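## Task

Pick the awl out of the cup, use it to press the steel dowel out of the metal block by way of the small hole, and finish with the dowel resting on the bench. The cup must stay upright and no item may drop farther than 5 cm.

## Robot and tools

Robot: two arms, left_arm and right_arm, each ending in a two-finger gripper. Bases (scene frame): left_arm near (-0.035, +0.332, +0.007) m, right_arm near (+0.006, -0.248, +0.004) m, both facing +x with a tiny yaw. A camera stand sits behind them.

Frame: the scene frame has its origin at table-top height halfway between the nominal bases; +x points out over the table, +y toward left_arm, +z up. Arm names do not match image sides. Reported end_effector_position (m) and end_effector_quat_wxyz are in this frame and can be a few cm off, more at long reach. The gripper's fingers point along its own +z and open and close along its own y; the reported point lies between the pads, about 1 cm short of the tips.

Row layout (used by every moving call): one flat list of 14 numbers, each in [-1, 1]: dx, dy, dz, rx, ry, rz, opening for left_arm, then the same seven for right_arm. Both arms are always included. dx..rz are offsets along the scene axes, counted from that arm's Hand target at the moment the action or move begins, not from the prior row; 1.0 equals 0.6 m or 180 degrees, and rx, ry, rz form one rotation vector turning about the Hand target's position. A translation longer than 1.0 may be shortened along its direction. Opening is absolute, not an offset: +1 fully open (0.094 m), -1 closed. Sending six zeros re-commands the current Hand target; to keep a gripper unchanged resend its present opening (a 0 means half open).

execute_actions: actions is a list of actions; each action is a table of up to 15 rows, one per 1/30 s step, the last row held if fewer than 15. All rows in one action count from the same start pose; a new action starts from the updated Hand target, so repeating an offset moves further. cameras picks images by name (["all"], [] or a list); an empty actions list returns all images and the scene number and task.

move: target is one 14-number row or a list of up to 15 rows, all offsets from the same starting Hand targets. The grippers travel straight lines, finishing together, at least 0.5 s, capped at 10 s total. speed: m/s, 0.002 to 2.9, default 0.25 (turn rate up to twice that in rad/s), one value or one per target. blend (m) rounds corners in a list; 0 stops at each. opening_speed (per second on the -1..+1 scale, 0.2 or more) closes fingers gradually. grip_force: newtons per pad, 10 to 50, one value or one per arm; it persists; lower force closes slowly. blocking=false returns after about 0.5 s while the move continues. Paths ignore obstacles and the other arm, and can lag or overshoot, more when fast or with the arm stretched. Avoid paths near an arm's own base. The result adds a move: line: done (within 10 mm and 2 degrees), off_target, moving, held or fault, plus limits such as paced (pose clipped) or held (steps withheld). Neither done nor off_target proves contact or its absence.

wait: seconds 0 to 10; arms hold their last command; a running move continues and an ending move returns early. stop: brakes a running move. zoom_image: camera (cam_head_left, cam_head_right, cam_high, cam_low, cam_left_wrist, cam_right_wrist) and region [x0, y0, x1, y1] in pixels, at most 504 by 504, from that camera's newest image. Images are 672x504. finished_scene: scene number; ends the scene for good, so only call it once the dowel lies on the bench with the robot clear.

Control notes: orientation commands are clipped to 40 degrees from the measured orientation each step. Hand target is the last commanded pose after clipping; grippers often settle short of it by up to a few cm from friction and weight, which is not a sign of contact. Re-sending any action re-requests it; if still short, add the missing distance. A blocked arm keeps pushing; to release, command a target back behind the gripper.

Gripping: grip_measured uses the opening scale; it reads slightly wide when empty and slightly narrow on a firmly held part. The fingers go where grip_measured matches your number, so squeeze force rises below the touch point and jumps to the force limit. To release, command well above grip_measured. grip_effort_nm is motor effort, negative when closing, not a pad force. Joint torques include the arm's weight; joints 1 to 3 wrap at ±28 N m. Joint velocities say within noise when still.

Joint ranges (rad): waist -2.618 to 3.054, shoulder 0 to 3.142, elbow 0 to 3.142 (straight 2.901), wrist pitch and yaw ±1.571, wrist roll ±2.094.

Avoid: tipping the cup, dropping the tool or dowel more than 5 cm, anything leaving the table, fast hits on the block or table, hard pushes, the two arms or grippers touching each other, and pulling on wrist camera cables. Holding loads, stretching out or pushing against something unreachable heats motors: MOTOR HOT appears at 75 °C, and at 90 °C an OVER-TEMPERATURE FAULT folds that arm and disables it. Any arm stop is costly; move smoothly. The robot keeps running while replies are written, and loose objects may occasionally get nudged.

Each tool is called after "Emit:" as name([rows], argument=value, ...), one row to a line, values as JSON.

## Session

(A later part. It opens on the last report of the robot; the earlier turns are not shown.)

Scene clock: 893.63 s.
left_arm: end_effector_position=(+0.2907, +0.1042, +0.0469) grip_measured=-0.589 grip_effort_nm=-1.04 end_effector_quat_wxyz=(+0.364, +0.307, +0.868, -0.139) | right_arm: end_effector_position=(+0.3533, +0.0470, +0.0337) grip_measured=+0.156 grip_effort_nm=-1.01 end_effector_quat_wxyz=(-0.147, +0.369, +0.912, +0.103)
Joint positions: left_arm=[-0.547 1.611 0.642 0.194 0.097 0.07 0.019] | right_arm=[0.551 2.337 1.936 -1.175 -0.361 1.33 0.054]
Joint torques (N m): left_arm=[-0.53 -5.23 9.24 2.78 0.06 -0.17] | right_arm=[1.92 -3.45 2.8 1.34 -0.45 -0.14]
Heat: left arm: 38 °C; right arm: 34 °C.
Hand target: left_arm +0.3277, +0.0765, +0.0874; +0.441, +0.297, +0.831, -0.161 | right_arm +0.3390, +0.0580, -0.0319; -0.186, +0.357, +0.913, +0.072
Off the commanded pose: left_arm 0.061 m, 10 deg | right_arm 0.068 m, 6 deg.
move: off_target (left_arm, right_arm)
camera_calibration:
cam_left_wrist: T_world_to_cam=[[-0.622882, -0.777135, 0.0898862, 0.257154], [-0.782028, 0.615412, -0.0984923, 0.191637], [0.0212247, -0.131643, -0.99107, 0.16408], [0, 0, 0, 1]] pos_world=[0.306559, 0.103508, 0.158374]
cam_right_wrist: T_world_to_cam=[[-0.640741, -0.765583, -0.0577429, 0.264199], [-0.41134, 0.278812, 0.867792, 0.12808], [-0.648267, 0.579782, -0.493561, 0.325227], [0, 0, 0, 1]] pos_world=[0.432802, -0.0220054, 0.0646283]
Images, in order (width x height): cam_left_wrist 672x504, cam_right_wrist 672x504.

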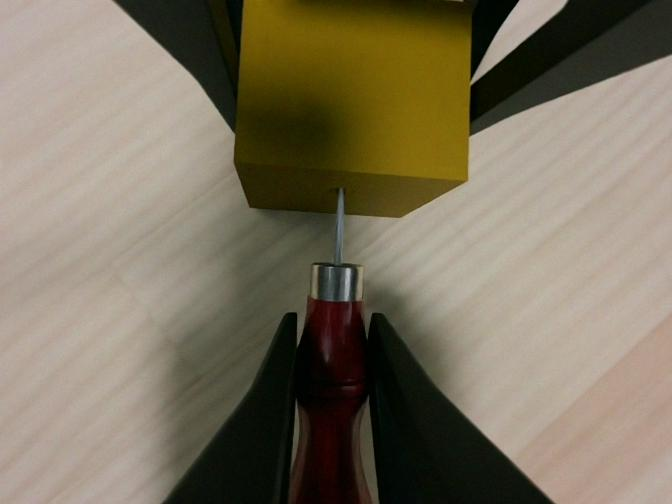

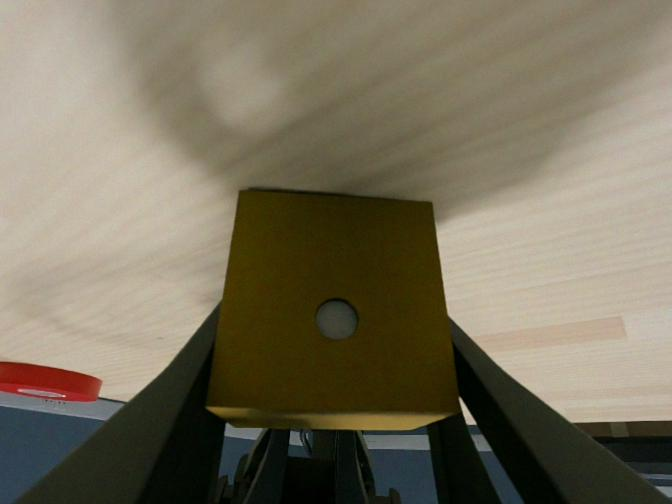

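Emit:
move(target=[0.0186, -0.0167, 0.015, -0.0074, -0.0083, 0, -0.9, 0, 0, 0, 0, 0, 0, 0.1], speed=0.06, cameras=["cam_left_wrist", "cam_right_wrist"])

Scene clock: 900.93 s.
left_arm: end_effector_position=(+0.2940, +0.1009, +0.0470) grip_measured=-0.589 grip_effort_nm=-1.04 end_effector_quat_wxyz=(+0.363, +0.304, +0.870, -0.141) | right_arm: end_effector_position=(+0.3535, +0.0468, +0.0336) grip_measured=+0.156 grip_effort_nm=-1.01 end_effector_quat_wxyz=(-0.150, +0.373, +0.910, +0.104)
Joint positions: left_arm=[-0.549 1.628 0.662 0.19 0.098 0.061 0.019] | right_arm=[0.548 2.338 1.936 -1.175 -0.366 1.335 0.054]
Joint torques (N m): left_arm=[-1.01 -5.39 10.3 2.99 -0.05 -0.13] | right_arm=[2.02 -3.48 2.81 1.33 -0.4 -0.23]
Heat: left arm: 41 °C; right arm: 34 °C.
Hand target: left_arm +0.3388, +0.0665, +0.0963; +0.456, +0.294, +0.824, -0.167 | right_arm +0.3389, +0.0581, -0.0319; -0.186, +0.357, +0.913, +0.072
Off the commanded pose: left_arm 0.075 m, 12 deg | right_arm 0.068 m, 6 deg.
move: off_target (left_arm, right_arm)
camera_calibration:
cam_left_wrist: T_world_to_cam=[[-0.619421, -0.778937, 0.0978463, 0.255378], [-0.7849, 0.61196, -0.0971411, 0.197455], [0.0157888, -0.136971, -0.990449, 0.165774], [0, 0, 0, 1]] pos_world=[0.310552, 0.100795, 0.158384]
cam_right_wrist: T_world_to_cam=[[-0.646617, -0.760705, -0.056694, 0.265999], [-0.404524, 0.278945, 0.870948, 0.125827], [-0.64672, 0.586104, -0.488094, 0.324419], [0, 0, 0, 1]] pos_world=[0.432708, -0.0228953, 0.0638386]
Images, in order (width x height): cam_left_wrist 672x504, cam_right_wrist 672x504.

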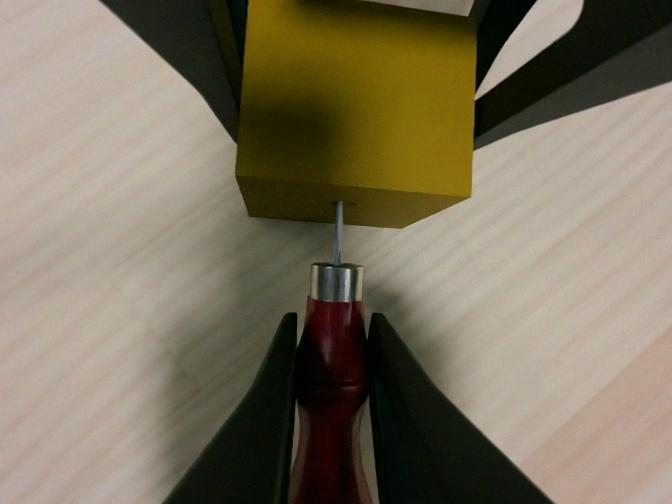

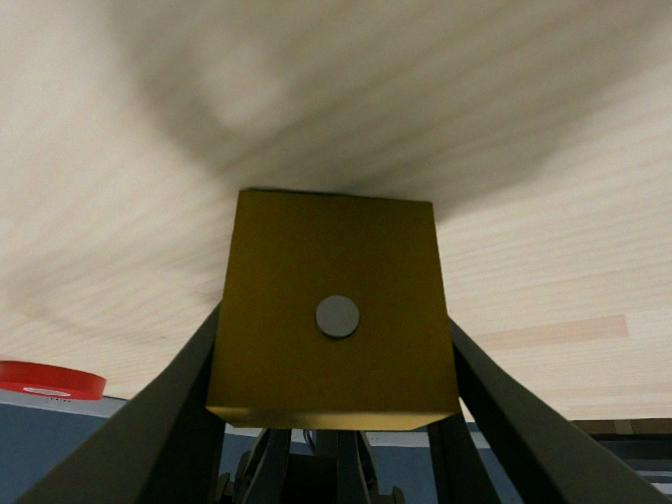

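Emit:
move(target=[0.0248, -0.0223, 0.022, -0.0112, -0.0124, 0, -0.9, 0, 0, 0, 0, 0, 0, 0.1], speed=0.06, cameras=["cam_left_wrist", "cam_right_wrist"])

Scene clock: 904.93 s.
left_arm: end_effector_position=(+0.3066, +0.0906, +0.0547) grip_measured=-0.589 grip_effort_nm=-1.04 end_effector_quat_wxyz=(+0.375, +0.300, +0.865, -0.145) | right_arm: end_effector_position=(+0.3540, +0.0469, +0.0336) grip_measured=+0.155 grip_effort_nm=-1.01 end_effector_quat_wxyz=(-0.152, +0.373, +0.909, +0.106)
Joint positions: left_arm=[-0.555 1.66 0.711 0.201 0.092 0.05 0.019] | right_arm=[0.545 2.34 1.937 -1.175 -0.373 1.334 0.054]
Joint torques (N m): left_arm=[-1.09 -5.94 10.41 3.22 0.05 -0.13] | right_arm=[2.21 -3.64 2.74 1.33 -0.33 -0.22]
Heat: left arm: 43 °C; right arm: 34 °C.
Hand target: left_arm +0.3537, +0.0532, +0.1096; +0.477, +0.289, +0.812, -0.175 | right_arm +0.3390, +0.0580, -0.0318; -0.186, +0.357, +0.913, +0.072
Off the commanded pose: left_arm 0.081 m, 14 deg | right_arm 0.068 m, 6 deg.
move: off_target (left_arm, right_arm)
camera_calibration:
cam_left_wrist: T_world_to_cam=[[-0.617687, -0.780132, 0.0992784, 0.253977], [-0.785573, 0.606211, -0.124029, 0.21653], [0.0365752, -0.154601, -0.9873, 0.166825], [0, 0, 0, 1]] pos_world=[0.320876, 0.0926644, 0.166348]
cam_right_wrist: T_world_to_cam=[[-0.648643, -0.758801, -0.0590154, 0.267068], [-0.400865, 0.274696, 0.873984, 0.12479], [-0.646969, 0.590561, -0.482357, 0.32436], [0, 0, 0, 1]] pos_world=[0.433106, -0.0231825, 0.0631541]
Images, in order (width x height): cam_left_wrist 672x504, cam_right_wrist 672x504.

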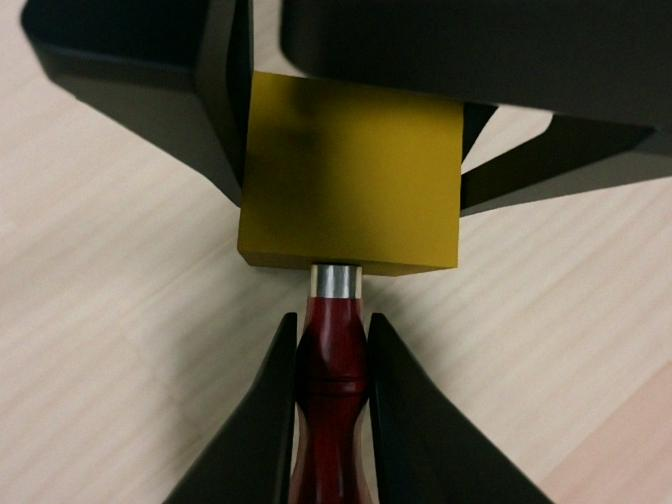

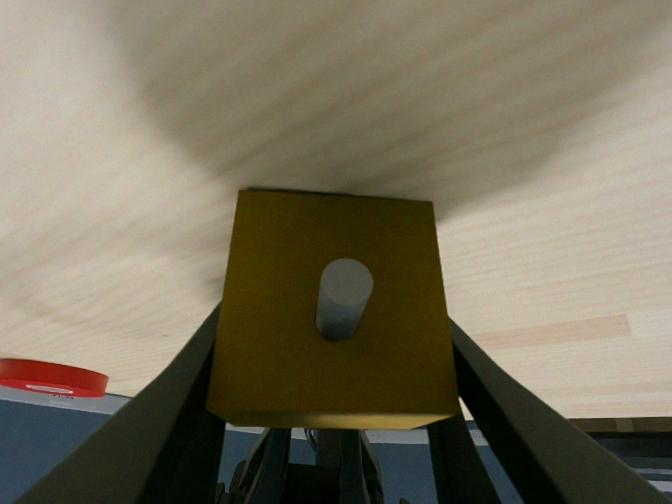

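Emit:
move(target=[0.0124, -0.0112, 0.01, -0.0037, -0.0041, 0, -0.9, 0, 0, 0, 0, 0, 0, 0.1], speed=0.06, cameras=["cam_left_wrist", "cam_right_wrist", "cam_head_left"])

Emit:
zoom_image(camera="cam_left_wrist", region=[240, 180, 460, 345])

Emit:
zoom_image(camera="cam_head_left", region=[290, 195, 350, 240])

Scene clock: 914.13 s.
left_arm: end_effector_position=(+0.3072, +0.0903, +0.0553) grip_measured=-0.589 grip_effort_nm=-1.04 end_effector_quat_wxyz=(+0.369, +0.300, +0.868, -0.144) | right_arm: end_effector_position=(+0.3540, +0.0469, +0.0336) grip_measured=+0.155 grip_effort_nm=-1.01 end_effector_quat_wxyz=(-0.152, +0.374, +0.909, +0.106)
Joint positions: left_arm=[-0.555 1.661 0.726 0.175 0.092 0.049 0.019] | right_arm=[0.545 2.34 1.937 -1.175 -0.373 1.335 0.054]
Joint torques (N m): left_arm=[-1.14 -5.94 11.25 3.45 0.05 -0.14] | right_arm=[2.25 -3.71 2.78 1.35 -0.35 -0.23]
Motor temperatures (°C): left_arm=[22 27 40 45 24 22 25] | right_arm=[23 27 34 29 24 25 29]
Heat: left arm: 45 °C; right arm: 34 °C.
Hand target: left_arm +0.3612, +0.0465, +0.1155; +0.483, +0.287, +0.807, -0.178 | right_arm +0.3390, +0.0580, -0.0318; -0.186, +0.357, +0.912, +0.072
Off the commanded pose: left_arm 0.092 m, 15 deg | right_arm 0.068 m, 6 deg.
move: off_target (left_arm, right_arm)
camera_calibration:
cam_left_wrist: T_world_to_cam=[[-0.616294, -0.781099, 0.100327, 0.253596], [-0.787048, 0.606515, -0.112673, 0.216996], [0.027159, -0.148401, -0.988554, 0.169801], [0, 0, 0, 1]] pos_world=[0.322464, 0.0916712, 0.166865]
cam_right_wrist: T_world_to_cam=[[-0.649201, -0.758345, -0.058748, 0.267228], [-0.400437, 0.275093, 0.874056, 0.124637], [-0.646675, 0.590963, -0.48226, 0.324295], [0, 0, 0, 1]] pos_world=[0.433108, -0.0232823, 0.0631539]
Images, in order (width x height): cam_head_left 672x504, cam_left_wrist 672x504, cam_right_wrist 672x504.

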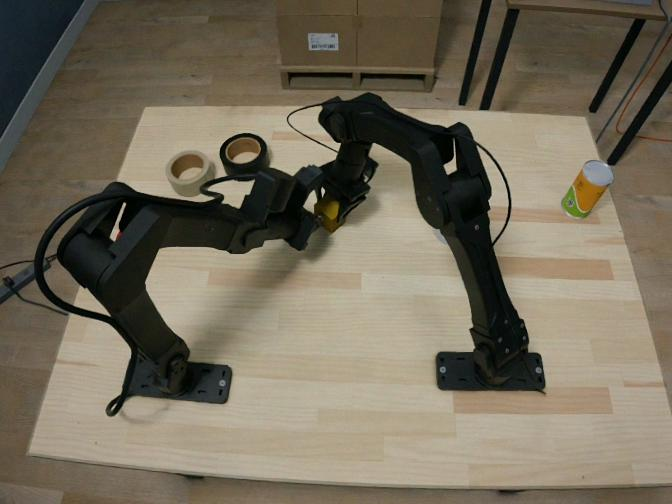

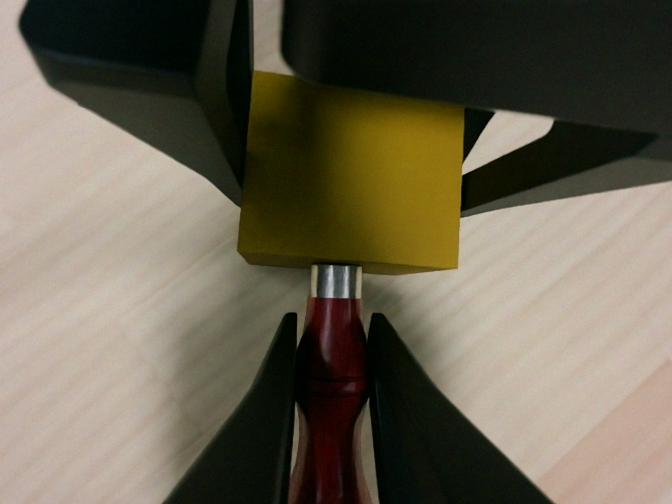

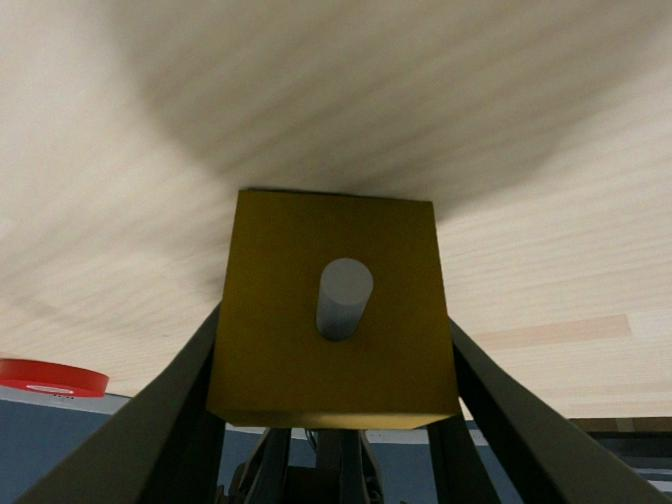

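Scaled by 2.291 from the camera's 672x504 image, which has a finer 960x720 frame.

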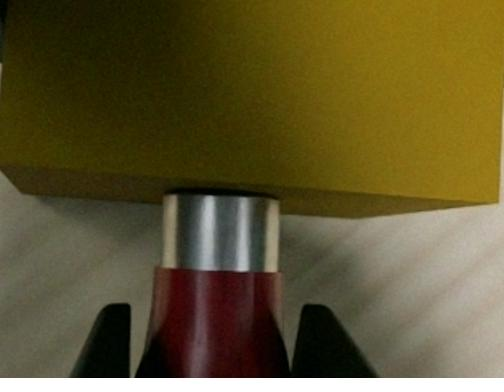

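Scaled by 8.400 from the camera's 672x504 image, which has a finer 960x720 frame.

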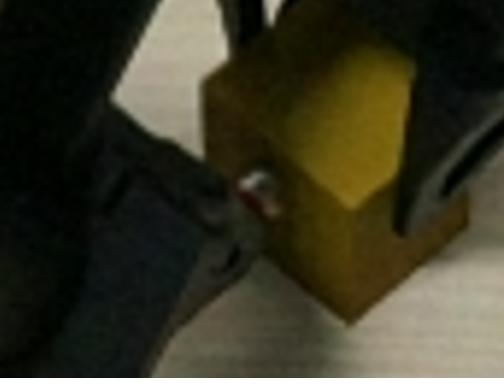

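Emit:
move([
  [-0.097, 0.0792, -0.0892, 0.0465, 0.0516, 0, -0.9, 0, 0, 0, 0, 0, 0, 0.1],
  [-0.1775, 0.1517, -0.0925, 0.0465, 0.0516, 0, -0.9, 0, 0, 0, 0, 0, 0, 0.1],
], speed=0.08, blend=[0.01, 0], cameras=["all"])

Scene clock: 982.33 s.
left_arm: end_effector_position=(+0.2552, +0.1360, +0.0555) grip_measured=-0.589 grip_effort_nm=-1.04 end_effector_quat_wxyz=(+0.387, +0.304, +0.859, -0.140) | right_arm: end_effector_position=(+0.3540, +0.0469, +0.0336) grip_measured=+0.155 grip_effort_nm=-1.01 end_effector_quat_wxyz=(-0.152, +0.372, +0.909, +0.106)
Joint positions: left_arm=[-0.518 1.387 0.441 0.217 0.11 0.091 0.019] | right_arm=[0.545 2.34 1.937 -1.175 -0.373 1.332 0.054]
Joint torques (N m): left_arm=[0.53 -5.59 3.92 1.63 0.05 0.09] | right_arm=[2.26 -3.77 2.76 1.34 -0.34 -0.19]
Motor temperatures (°C): left_arm=[22 27 40 59 24 22 25] | right_arm=[23 27 33 29 23 25 29]
Heat: left arm: 59 °C; right arm: 33 °C.
Hand target: left_arm +0.2546, +0.1375, +0.0600; +0.394, +0.306, +0.855, -0.142 | right_arm +0.3390, +0.0580, -0.0318; -0.186, +0.357, +0.912, +0.072
Off the commanded pose: left_arm 0.005 m, 1 deg | right_arm 0.068 m, 6 deg.
move: off_target (right_arm)
camera_calibration:
cam_left_wrist: T_world_to_cam=[[-0.622902, -0.778375, 0.0782673, 0.259808], [-0.779575, 0.609272, -0.145088, 0.147891], [0.0652472, -0.151391, -0.986318, 0.168784], [0, 0, 0, 1]] pos_world=[0.266114, 0.137674, 0.167598]
cam_right_wrist: T_world_to_cam=[[-0.646987, -0.760154, -0.0597841, 0.266512], [-0.402063, 0.273483, 0.873815, 0.125215], [-0.647883, 0.589384, -0.48257, 0.324794], [0, 0, 0, 1]] pos_world=[0.433203, -0.0230827, 0.0632547]

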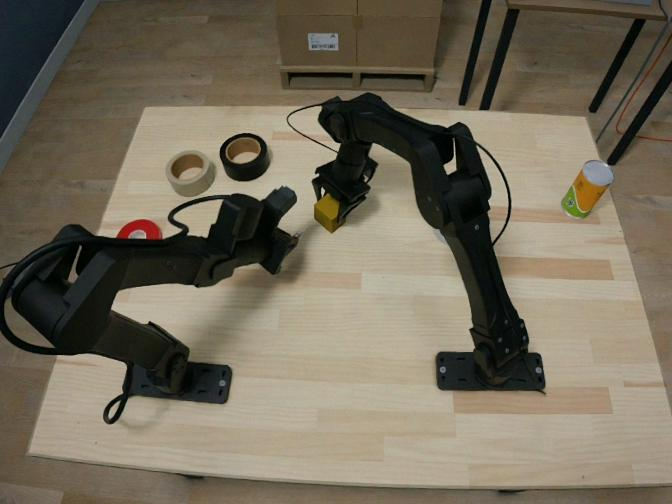

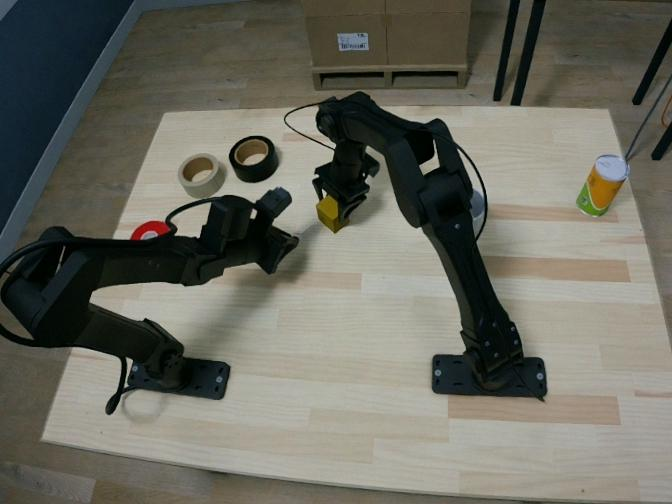

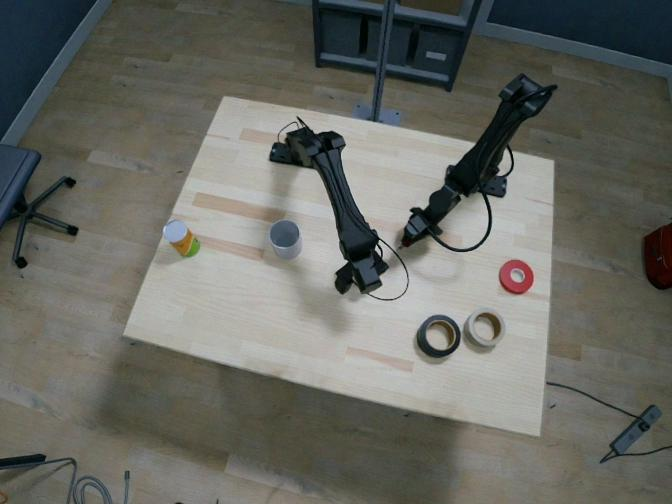

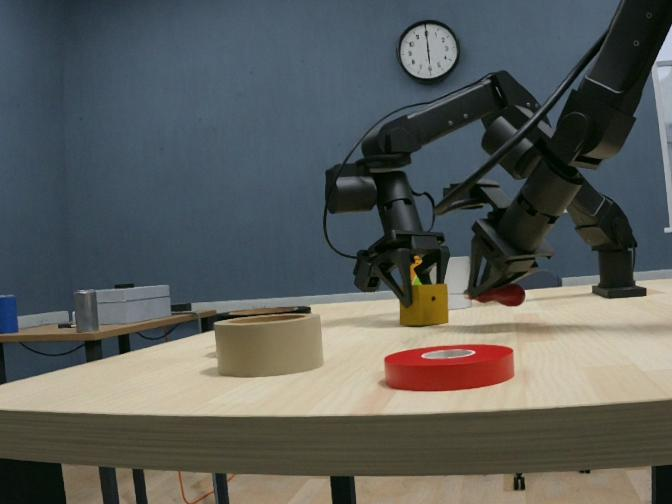

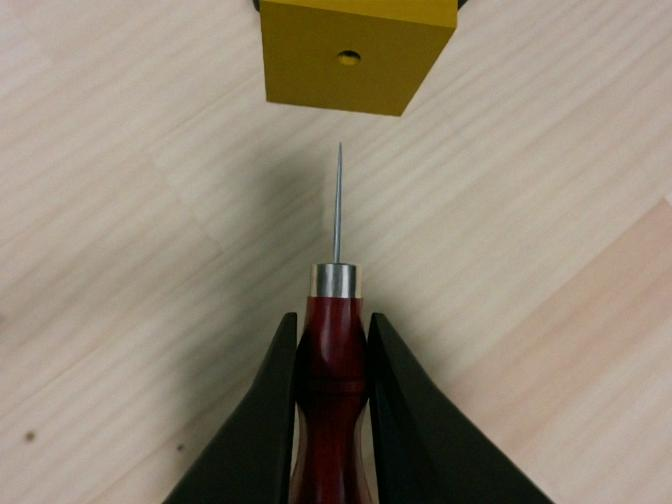

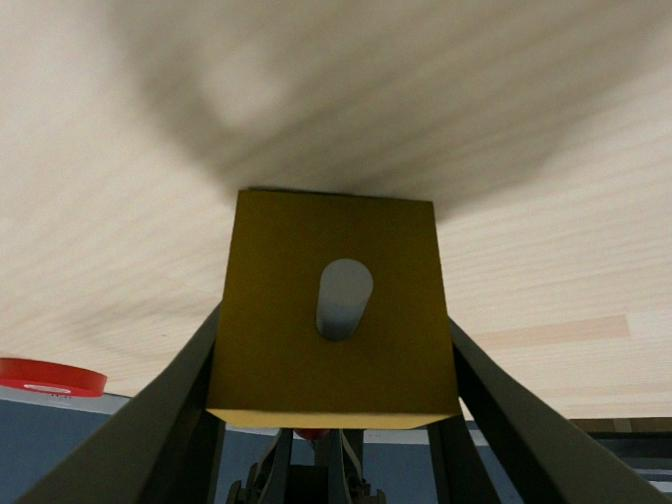

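Emit:
move([
  [0, 0, 0, 0, 0, 0, -0.9, 0.025, -0.0185, 0.1157, 0.0104, -0.0264, -0.015, 0.1],
  [0, 0, 0, 0, 0, 0, -0.9, 0.025, -0.0185, 0.1157, 0.0104, -0.0264, -0.015, 0.6],
], speed=0.06, opening_speed=0.6, cameras=["cam_right_wrist", "cam_left_wrist"])

Scene clock: 1016.00 s.
left_arm: end_effector_position=(+0.2551, +0.1359, +0.0555) grip_measured=-0.589 grip_effort_nm=-1.04 end_effector_quat_wxyz=(+0.386, +0.304, +0.859, -0.140) | right_arm: end_effector_position=(+0.3548, +0.0468, +0.0366) grip_measured=+0.597 grip_effort_nm=0.17 end_effector_quat_wxyz=(-0.150, +0.371, +0.910, +0.107)
Joint positions: left_arm=[-0.518 1.387 0.441 0.217 0.111 0.092 0.019] | right_arm=[0.545 2.336 1.943 -1.18 -0.37 1.331 0.075]
Joint torques (N m): left_arm=[0.57 -5.56 3.79 1.63 0.15 0.05] | right_arm=[-0.05 -13.37 6.58 0.44 -0.25 0.05]
Motor temperatures (°C): left_arm=[22 26 37 48 24 22 25] | right_arm=[23 27 33 29 23 25 29]
Heat: left arm: 48 °C; right arm: 33 °C.
Hand target: left_arm +0.2546, +0.1375, +0.0600; +0.394, +0.307, +0.855, -0.142 | right_arm +0.3541, +0.0469, +0.0376; -0.152, +0.372, +0.909, +0.106
Off the commanded pose: left_arm 0.005 m, 1 deg | right_arm 0.001 m, 0 deg.
move: done
camera_calibration:
cam_left_wrist: T_world_to_cam=[[-0.623742, -0.777704, 0.0782423, 0.259727], [-0.77891, 0.610105, -0.14516, 0.147655], [0.0651552, -0.151486, -0.98631, 0.168796], [0, 0, 0, 1]] pos_world=[0.266015, 0.137476, 0.167597]
cam_right_wrist: T_world_to_cam=[[-0.645803, -0.760849, -0.0636118, 0.266963], [-0.407442, 0.272972, 0.87148, 0.12505], [-0.645701, 0.588723, -0.486288, 0.326243], [0, 0, 0, 1]] pos_world=[0.434012, -0.0230831, 0.066652]
Images, in order (width x height): cam_left_wrist 672x504, cam_right_wrist 672x504.

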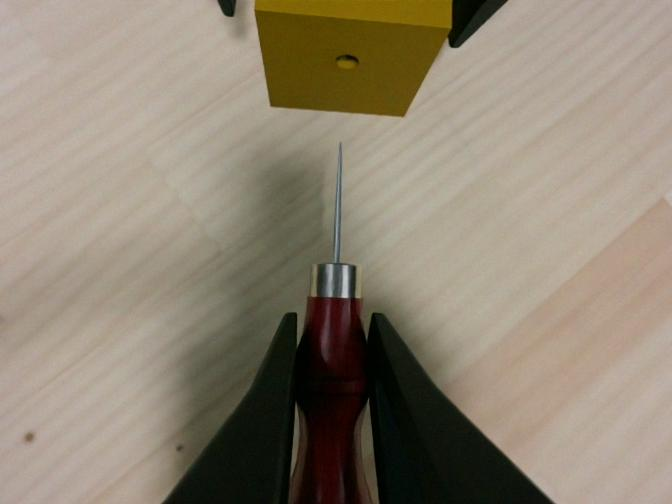

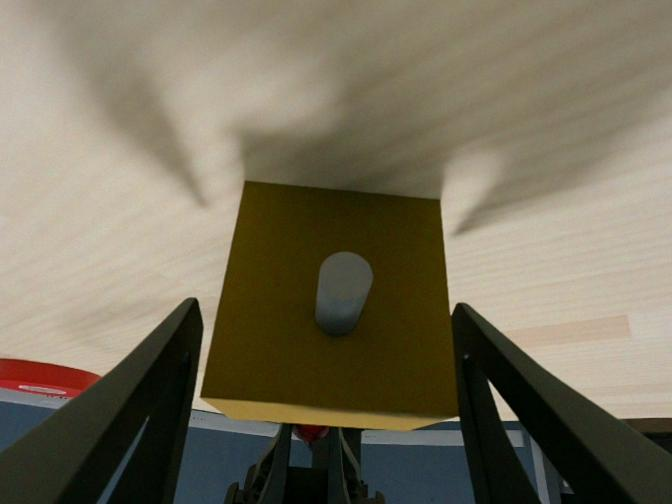

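Emit:
move([
  [0, 0, 0, 0, 0, 0, -0.9, -0.0055, -0.0063, 0.0067, 0, 0, 0, 0.6],
  [0, 0, 0, 0, 0, 0, -0.9, -0.0055, -0.0063, 0.1033, 0, 0, 0, 0.6],
  [0, 0, 0, 0, 0, 0, -0.9, 0.0355, -0.0338, 0.1033, -0.0372, -0.0244, 0, 0.0],
], speed=[0.05, 0.15, 0.15], blend=[0, 0.01, 0], cameras=["all"])

Scene clock: 1029.43 s.
left_arm: end_effector_position=(+0.2551, +0.1359, +0.0555) grip_measured=-0.589 grip_effort_nm=-1.04 end_effector_quat_wxyz=(+0.386, +0.304, +0.859, -0.140) | right_arm: end_effector_position=(+0.3718, +0.0305, +0.1106) grip_measured=+0.003 grip_effort_nm=-0.12 end_effector_quat_wxyz=(-0.091, +0.375, +0.919, +0.082)
Joint positions: left_arm=[-0.518 1.387 0.441 0.217 0.111 0.092 0.019] | right_arm=[0.542 2.334 2.262 -1.473 -0.245 1.331 0.047]
Joint torques (N m): left_arm=[0.68 -5.9 3.79 1.61 0.06 0.09] | right_arm=[-0.54 -10.36 7.91 0.43 -0.02 -0.08]
Heat: left arm: 47 °C; right arm: 35 °C.
Hand target: left_arm +0.2546, +0.1375, +0.0600; +0.394, +0.307, +0.855, -0.142 | right_arm +0.3752, +0.0267, +0.0995; -0.095, +0.376, +0.919, +0.067
Off the commanded pose: left_arm 0.005 m, 1 deg | right_arm 0.012 m, 2 deg.
move: off_target (right_arm); target 3's new opening was sent with right_arm's hand 0.012 m and 2 deg from that target
camera_calibration:
cam_left_wrist: T_world_to_cam=[[-0.623742, -0.777704, 0.0782423, 0.259727], [-0.77891, 0.610105, -0.14516, 0.147655], [0.0651552, -0.151486, -0.98631, 0.168796], [0, 0, 0, 1]] pos_world=[0.266015, 0.137476, 0.167597]
cam_right_wrist: T_world_to_cam=[[-0.643541, -0.763734, -0.0506559, 0.268152], [-0.481048, 0.35209, 0.802886, 0.104514], [-0.595356, 0.541058, -0.593976, 0.377357], [0, 0, 0, 1]] pos_world=[0.447505, -0.036173, 0.153811]

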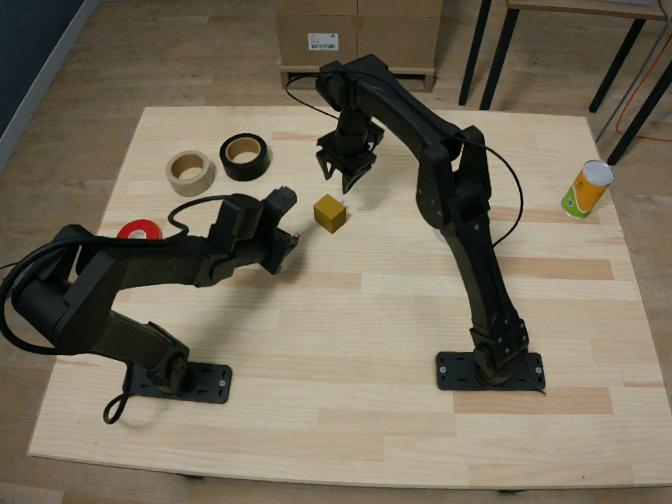

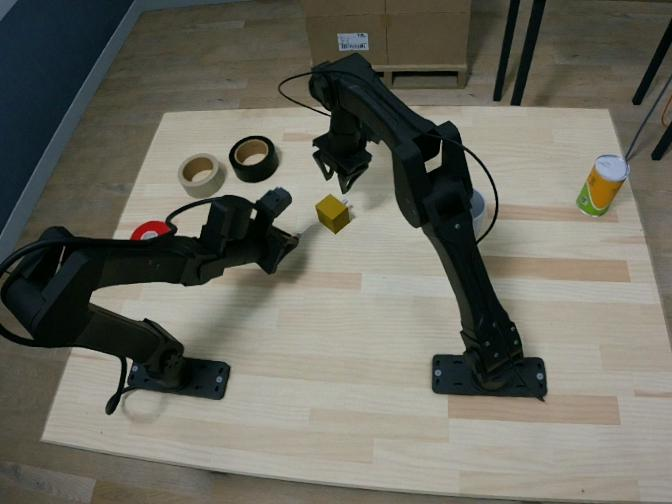

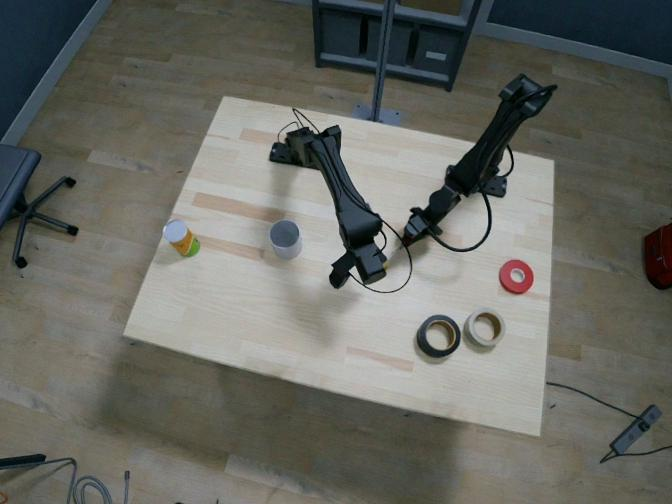

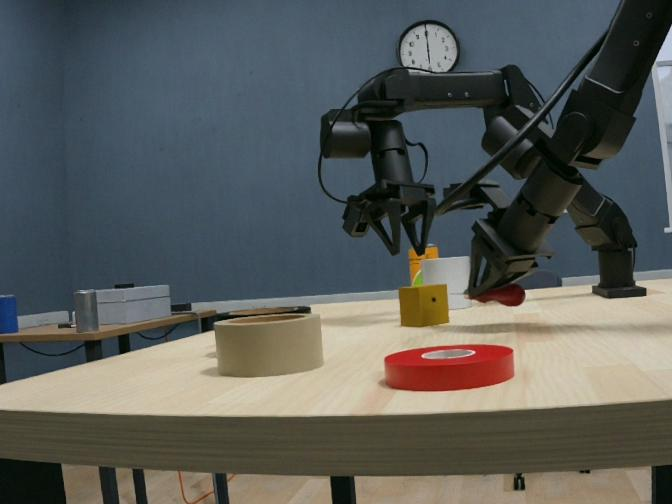

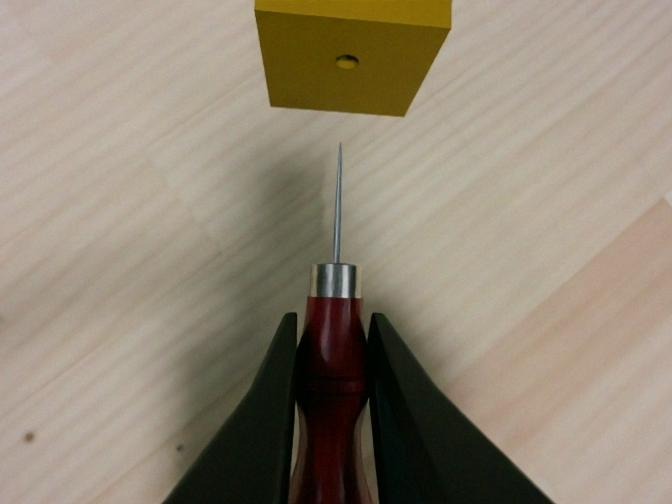

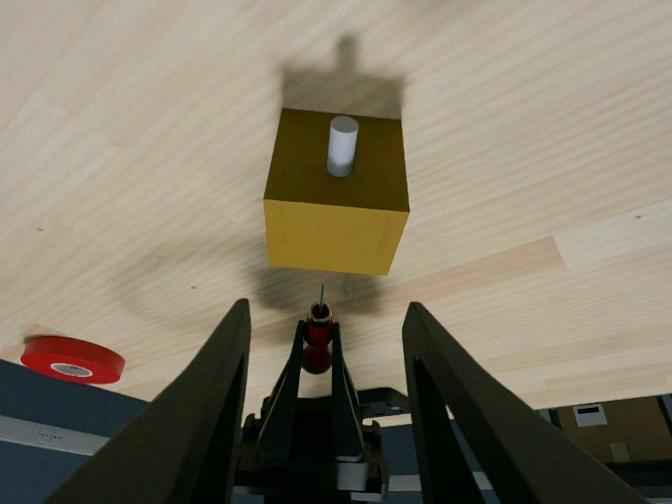

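Emit:
move([
  [0, 0, 0, 0, 0, 0, -0.9, 0.01, -0.0083, -0.03, 0, 0, 0, 0.0],
  [0, 0, 0, 0, 0, 0, -0.9, 0.01, -0.0083, -0.1092, 0, 0, 0, 0.0],
], speed=[0.12, 0.06], blend=[0.01, 0], cameras=["cam_right_wrist", "cam_head_right", "cam_low"])

Emit:
zoom_image(camera="cam_head_right", region=[290, 180, 370, 240])

Scene clock: 1057.50 s.
left_arm: end_effector_position=(+0.2551, +0.1359, +0.0555) grip_measured=-0.589 grip_effort_nm=-1.04 end_effector_quat_wxyz=(+0.386, +0.304, +0.859, -0.140) | right_arm: end_effector_position=(+0.3826, +0.0269, +0.0542) grip_measured=+0.003 grip_effort_nm=-0.12 end_effector_quat_wxyz=(-0.087, +0.375, +0.919, +0.087)
Joint positions: left_arm=[-0.518 1.387 0.441 0.217 0.111 0.092 0.019] | right_arm=[0.524 2.339 2.047 -1.244 -0.243 1.314 0.047]
Joint torques (N m): left_arm=[0.51 -5.65 3.7 1.65 0.14 0.06] | right_arm=[-0.23 -10.45 5.59 0.67 -0.04 -0.06]
Motor temperatures (°C): left_arm=[22 26 36 45 24 22 25] | right_arm=[23 33 36 27 23 25 28]
Heat: left arm: 45 °C; right arm: 36 °C.
Hand target: left_arm +0.2546, +0.1375, +0.0600; +0.394, +0.307, +0.855, -0.142 | right_arm +0.3813, +0.0217, +0.0339; -0.095, +0.376, +0.919, +0.067
Off the commanded pose: left_arm 0.005 m, 1 deg | right_arm 0.021 m, 2 deg.
move: off_target (right_arm); blend cut to 0.0099 m at target 1
camera_calibration:
cam_right_wrist: T_world_to_cam=[[-0.644727, -0.761858, -0.0624494, 0.27037], [-0.49, 0.349195, 0.798726, 0.159913], [-0.586708, 0.545561, -0.598446, 0.349006], [0, 0, 0, 1]] pos_world=[0.457437, -0.0402611, 0.0980189]
Images, in order (width x height): cam_head_right 672x504, cam_low 672x504, cam_right_wrist 672x504.

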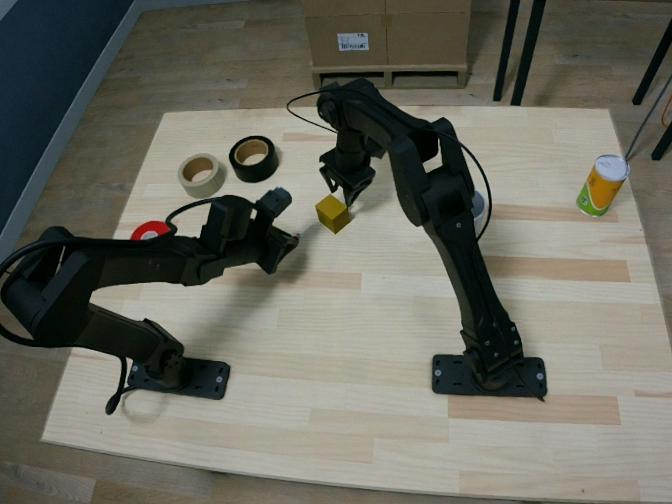

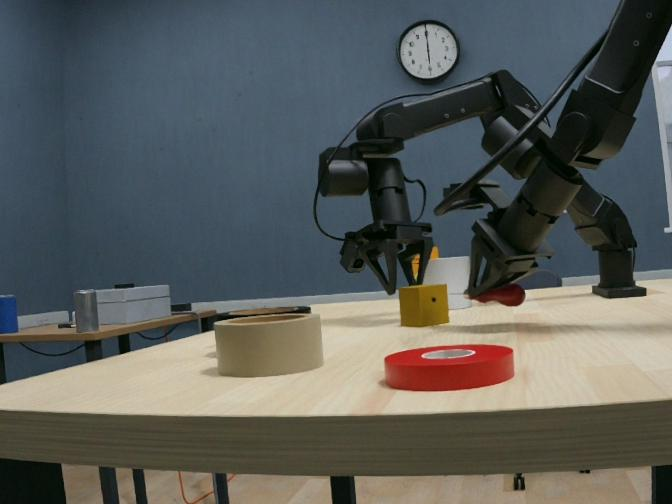

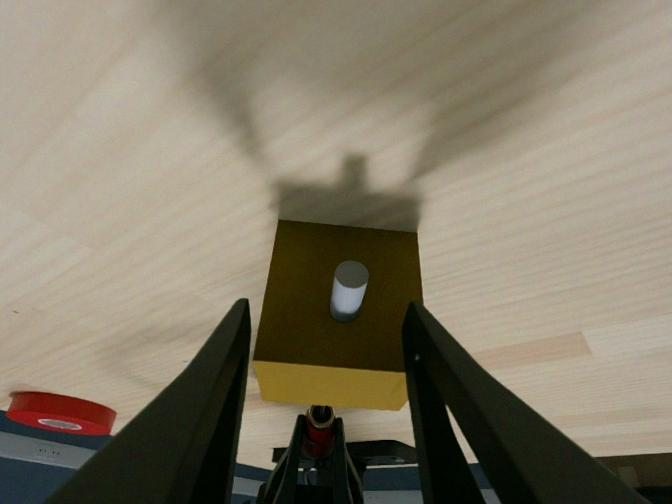

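Scaled by 6.300 from the camera's 672x504 image, which has a finer 960x720 frame.

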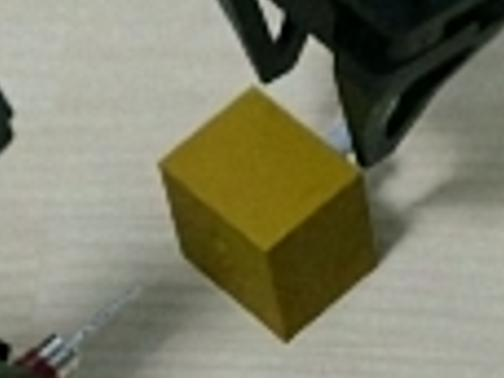

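Emit:
move(target=[0, 0, 0, 0, 0, 0, -0.9, -0.0092, -0.01, -0.015, 0, 0, 0, 0.0], speed=0.06, cameras=["cam_right_wrist", "cam_head_right"])

Emit:
zoom_image(camera="cam_head_right", region=[310, 180, 370, 225])

Scene clock: 1068.83 s.
left_arm: end_effector_position=(+0.2551, +0.1359, +0.0555) grip_measured=-0.589 grip_effort_nm=-1.04 end_effector_quat_wxyz=(+0.386, +0.304, +0.859, -0.140) | right_arm: end_effector_position=(+0.3760, +0.0208, +0.0326) grip_measured=+0.003 grip_effort_nm=-0.12 end_effector_quat_wxyz=(-0.094, +0.376, +0.919, +0.076)
Joint positions: left_arm=[-0.518 1.387 0.441 0.217 0.111 0.092 0.019] | right_arm=[0.521 2.339 1.961 -1.186 -0.242 1.309 0.047]
Joint torques (N m): left_arm=[0.58 -5.71 3.96 1.69 0.13 0.08] | right_arm=[-0.5 -12.78 5.38 0.64 -0.07 -0.04]
Heat: left arm: 45 °C; right arm: 35 °C.
Hand target: left_arm +0.2546, +0.1375, +0.0600; +0.394, +0.307, +0.855, -0.142 | right_arm +0.3759, +0.0156, +0.0249; -0.095, +0.376, +0.919, +0.067
Off the commanded pose: left_arm 0.005 m, 1 deg | right_arm 0.009 m, 1 deg.
move: done
camera_calibration:
cam_right_wrist: T_world_to_cam=[[-0.644807, -0.763461, -0.0367625, 0.25942], [-0.472744, 0.360554, 0.804061, 0.16917], [-0.600614, 0.535843, -0.593409, 0.340877], [0, 0, 0, 1]] pos_world=[0.451985, -0.0455944, 0.0757935]
Images, in order (width x height): cam_head_right 672x504, cam_right_wrist 672x504.

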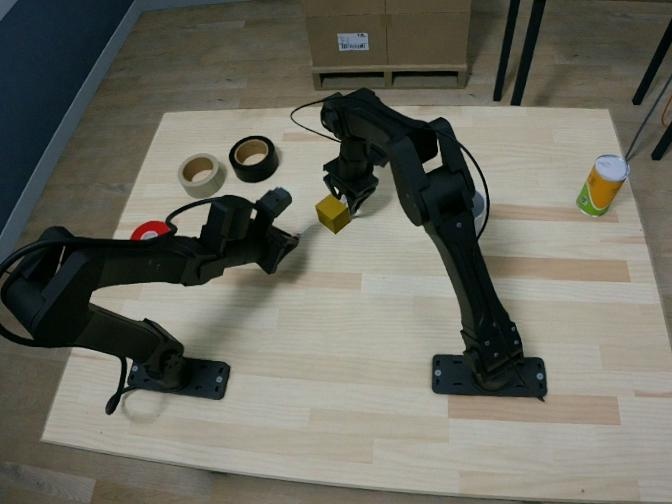

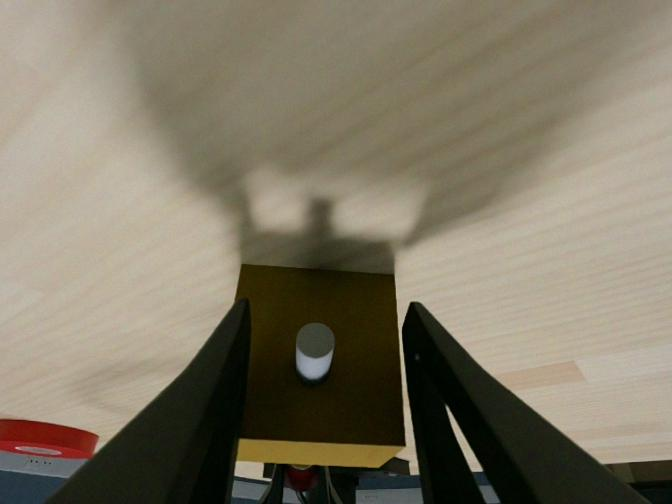

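Scaled by 8.400 from the camera's 672x504 image, which has a finer 960x720 frame.

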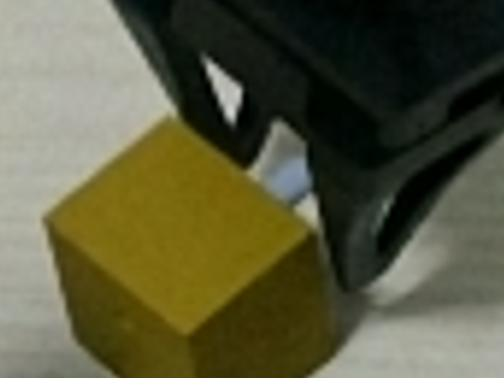

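Emit:
move(target=[0, 0, 0, 0, 0, 0, -0.9, 0.007, 0.018, 0.0, 0, 0, 0, 0.0], speed=0.06, cameras=["cam_right_wrist"])

Scene clock: 1076.43 s.
left_arm: end_effector_position=(+0.2551, +0.1359, +0.0555) grip_measured=-0.589 grip_effort_nm=-1.04 end_effector_quat_wxyz=(+0.386, +0.304, +0.859, -0.140) | right_arm: end_effector_position=(+0.3825, +0.0246, +0.0374) grip_measured=+0.003 grip_effort_nm=-0.11 end_effector_quat_wxyz=(-0.088, +0.375, +0.919, +0.083)
Joint positions: left_arm=[-0.518 1.387 0.441 0.217 0.111 0.092 0.019] | right_arm=[0.521 2.349 1.996 -1.192 -0.242 1.31 0.047]
Joint torques (N m): left_arm=[0.54 -5.53 3.86 1.6 0.06 0.02] | right_arm=[0.66 -10.37 8.02 0.45 -0.05 0.09]
Heat: left arm: 45 °C; right arm: 36 °C.
Hand target: left_arm +0.2546, +0.1375, +0.0600; +0.394, +0.307, +0.855, -0.142 | right_arm +0.3800, +0.0264, +0.0250; -0.095, +0.376, +0.919, +0.067
Off the commanded pose: left_arm 0.005 m, 1 deg | right_arm 0.013 m, 2 deg.
move: off_target (right_arm)
camera_calibration:
cam_right_wrist: T_world_to_cam=[[-0.644523, -0.76255, -0.0557495, 0.267243], [-0.486371, 0.352646, 0.799427, 0.172561], [-0.589943, 0.542364, -0.59817, 0.341477], [0, 0, 0, 1]] pos_world=[0.457625, -0.0422716, 0.0812101]
Images, in order (width x height): cam_right_wrist 672x504.

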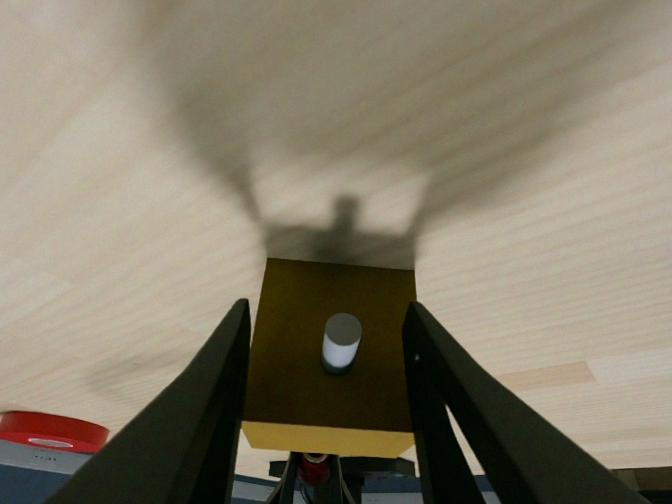

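Emit:
move(target=[0, 0, 0, 0, 0, 0, -0.9, -0.003, -0.008, 0.0, 0, 0, 0, -0.97], speed=0.06, opening_speed=0.4, cameras=["cam_right_wrist", "cam_head_right"])

Emit:
zoom_image(camera="cam_head_right", region=[310, 180, 370, 225])

Scene clock: 1093.63 s.
left_arm: end_effector_position=(+0.2551, +0.1359, +0.0555) grip_measured=-0.589 grip_effort_nm=-1.04 end_effector_quat_wxyz=(+0.386, +0.304, +0.859, -0.140) | right_arm: end_effector_position=(+0.3816, +0.0239, +0.0373) grip_measured=-0.799 grip_effort_nm=-1.01 end_effector_quat_wxyz=(-0.089, +0.376, +0.919, +0.081)
Joint positions: left_arm=[-0.518 1.387 0.441 0.217 0.111 0.092 0.019] | right_arm=[0.521 2.349 1.996 -1.196 -0.241 1.31 0.009]
Joint torques (N m): left_arm=[0.8 -5.81 4.01 1.58 0.12 0.07] | right_arm=[0.2 -11.74 5.75 0.61 -0.04 0]
Heat: left arm: 44 °C; right arm: 36 °C.
Hand target: left_arm +0.2546, +0.1375, +0.0600; +0.394, +0.307, +0.855, -0.142 | right_arm +0.3782, +0.0216, +0.0250; -0.095, +0.376, +0.919, +0.067
Off the commanded pose: left_arm 0.005 m, 1 deg | right_arm 0.013 m, 2 deg.
move: off_target (right_arm)
camera_calibration:
cam_right_wrist: T_world_to_cam=[[-0.645012, -0.762472, -0.0509495, 0.266156], [-0.483493, 0.355561, 0.799882, 0.171289], [-0.591772, 0.540567, -0.597991, 0.34207], [0, 0, 0, 1]] pos_world=[0.456918, -0.042879, 0.0811039]
Images, in order (width x height): cam_head_right 672x504, cam_right_wrist 672x504.

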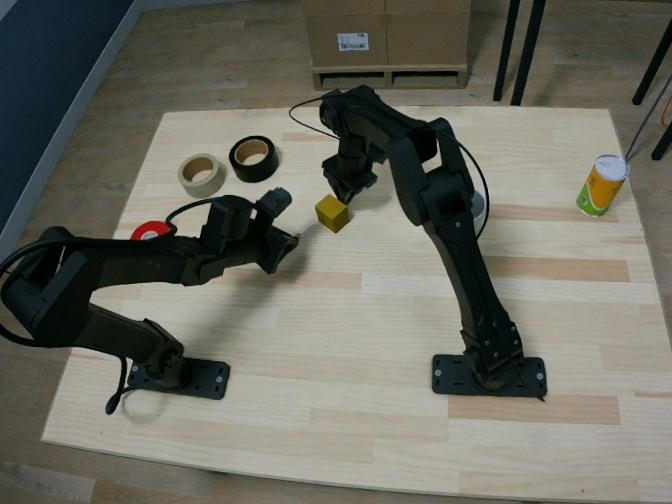

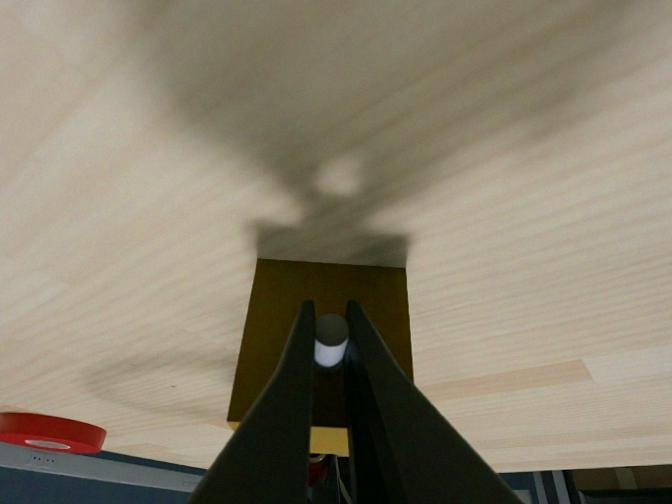

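Scaled by 8.400 from the camera's 672x504 image, which has a finer 960x720 frame.

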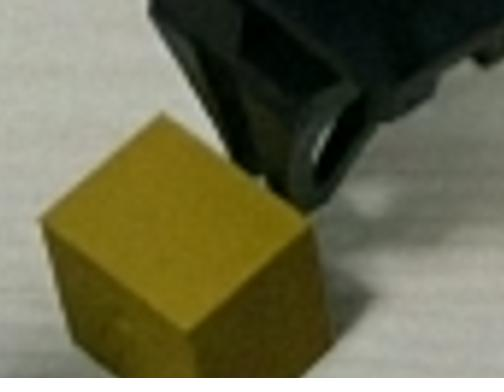

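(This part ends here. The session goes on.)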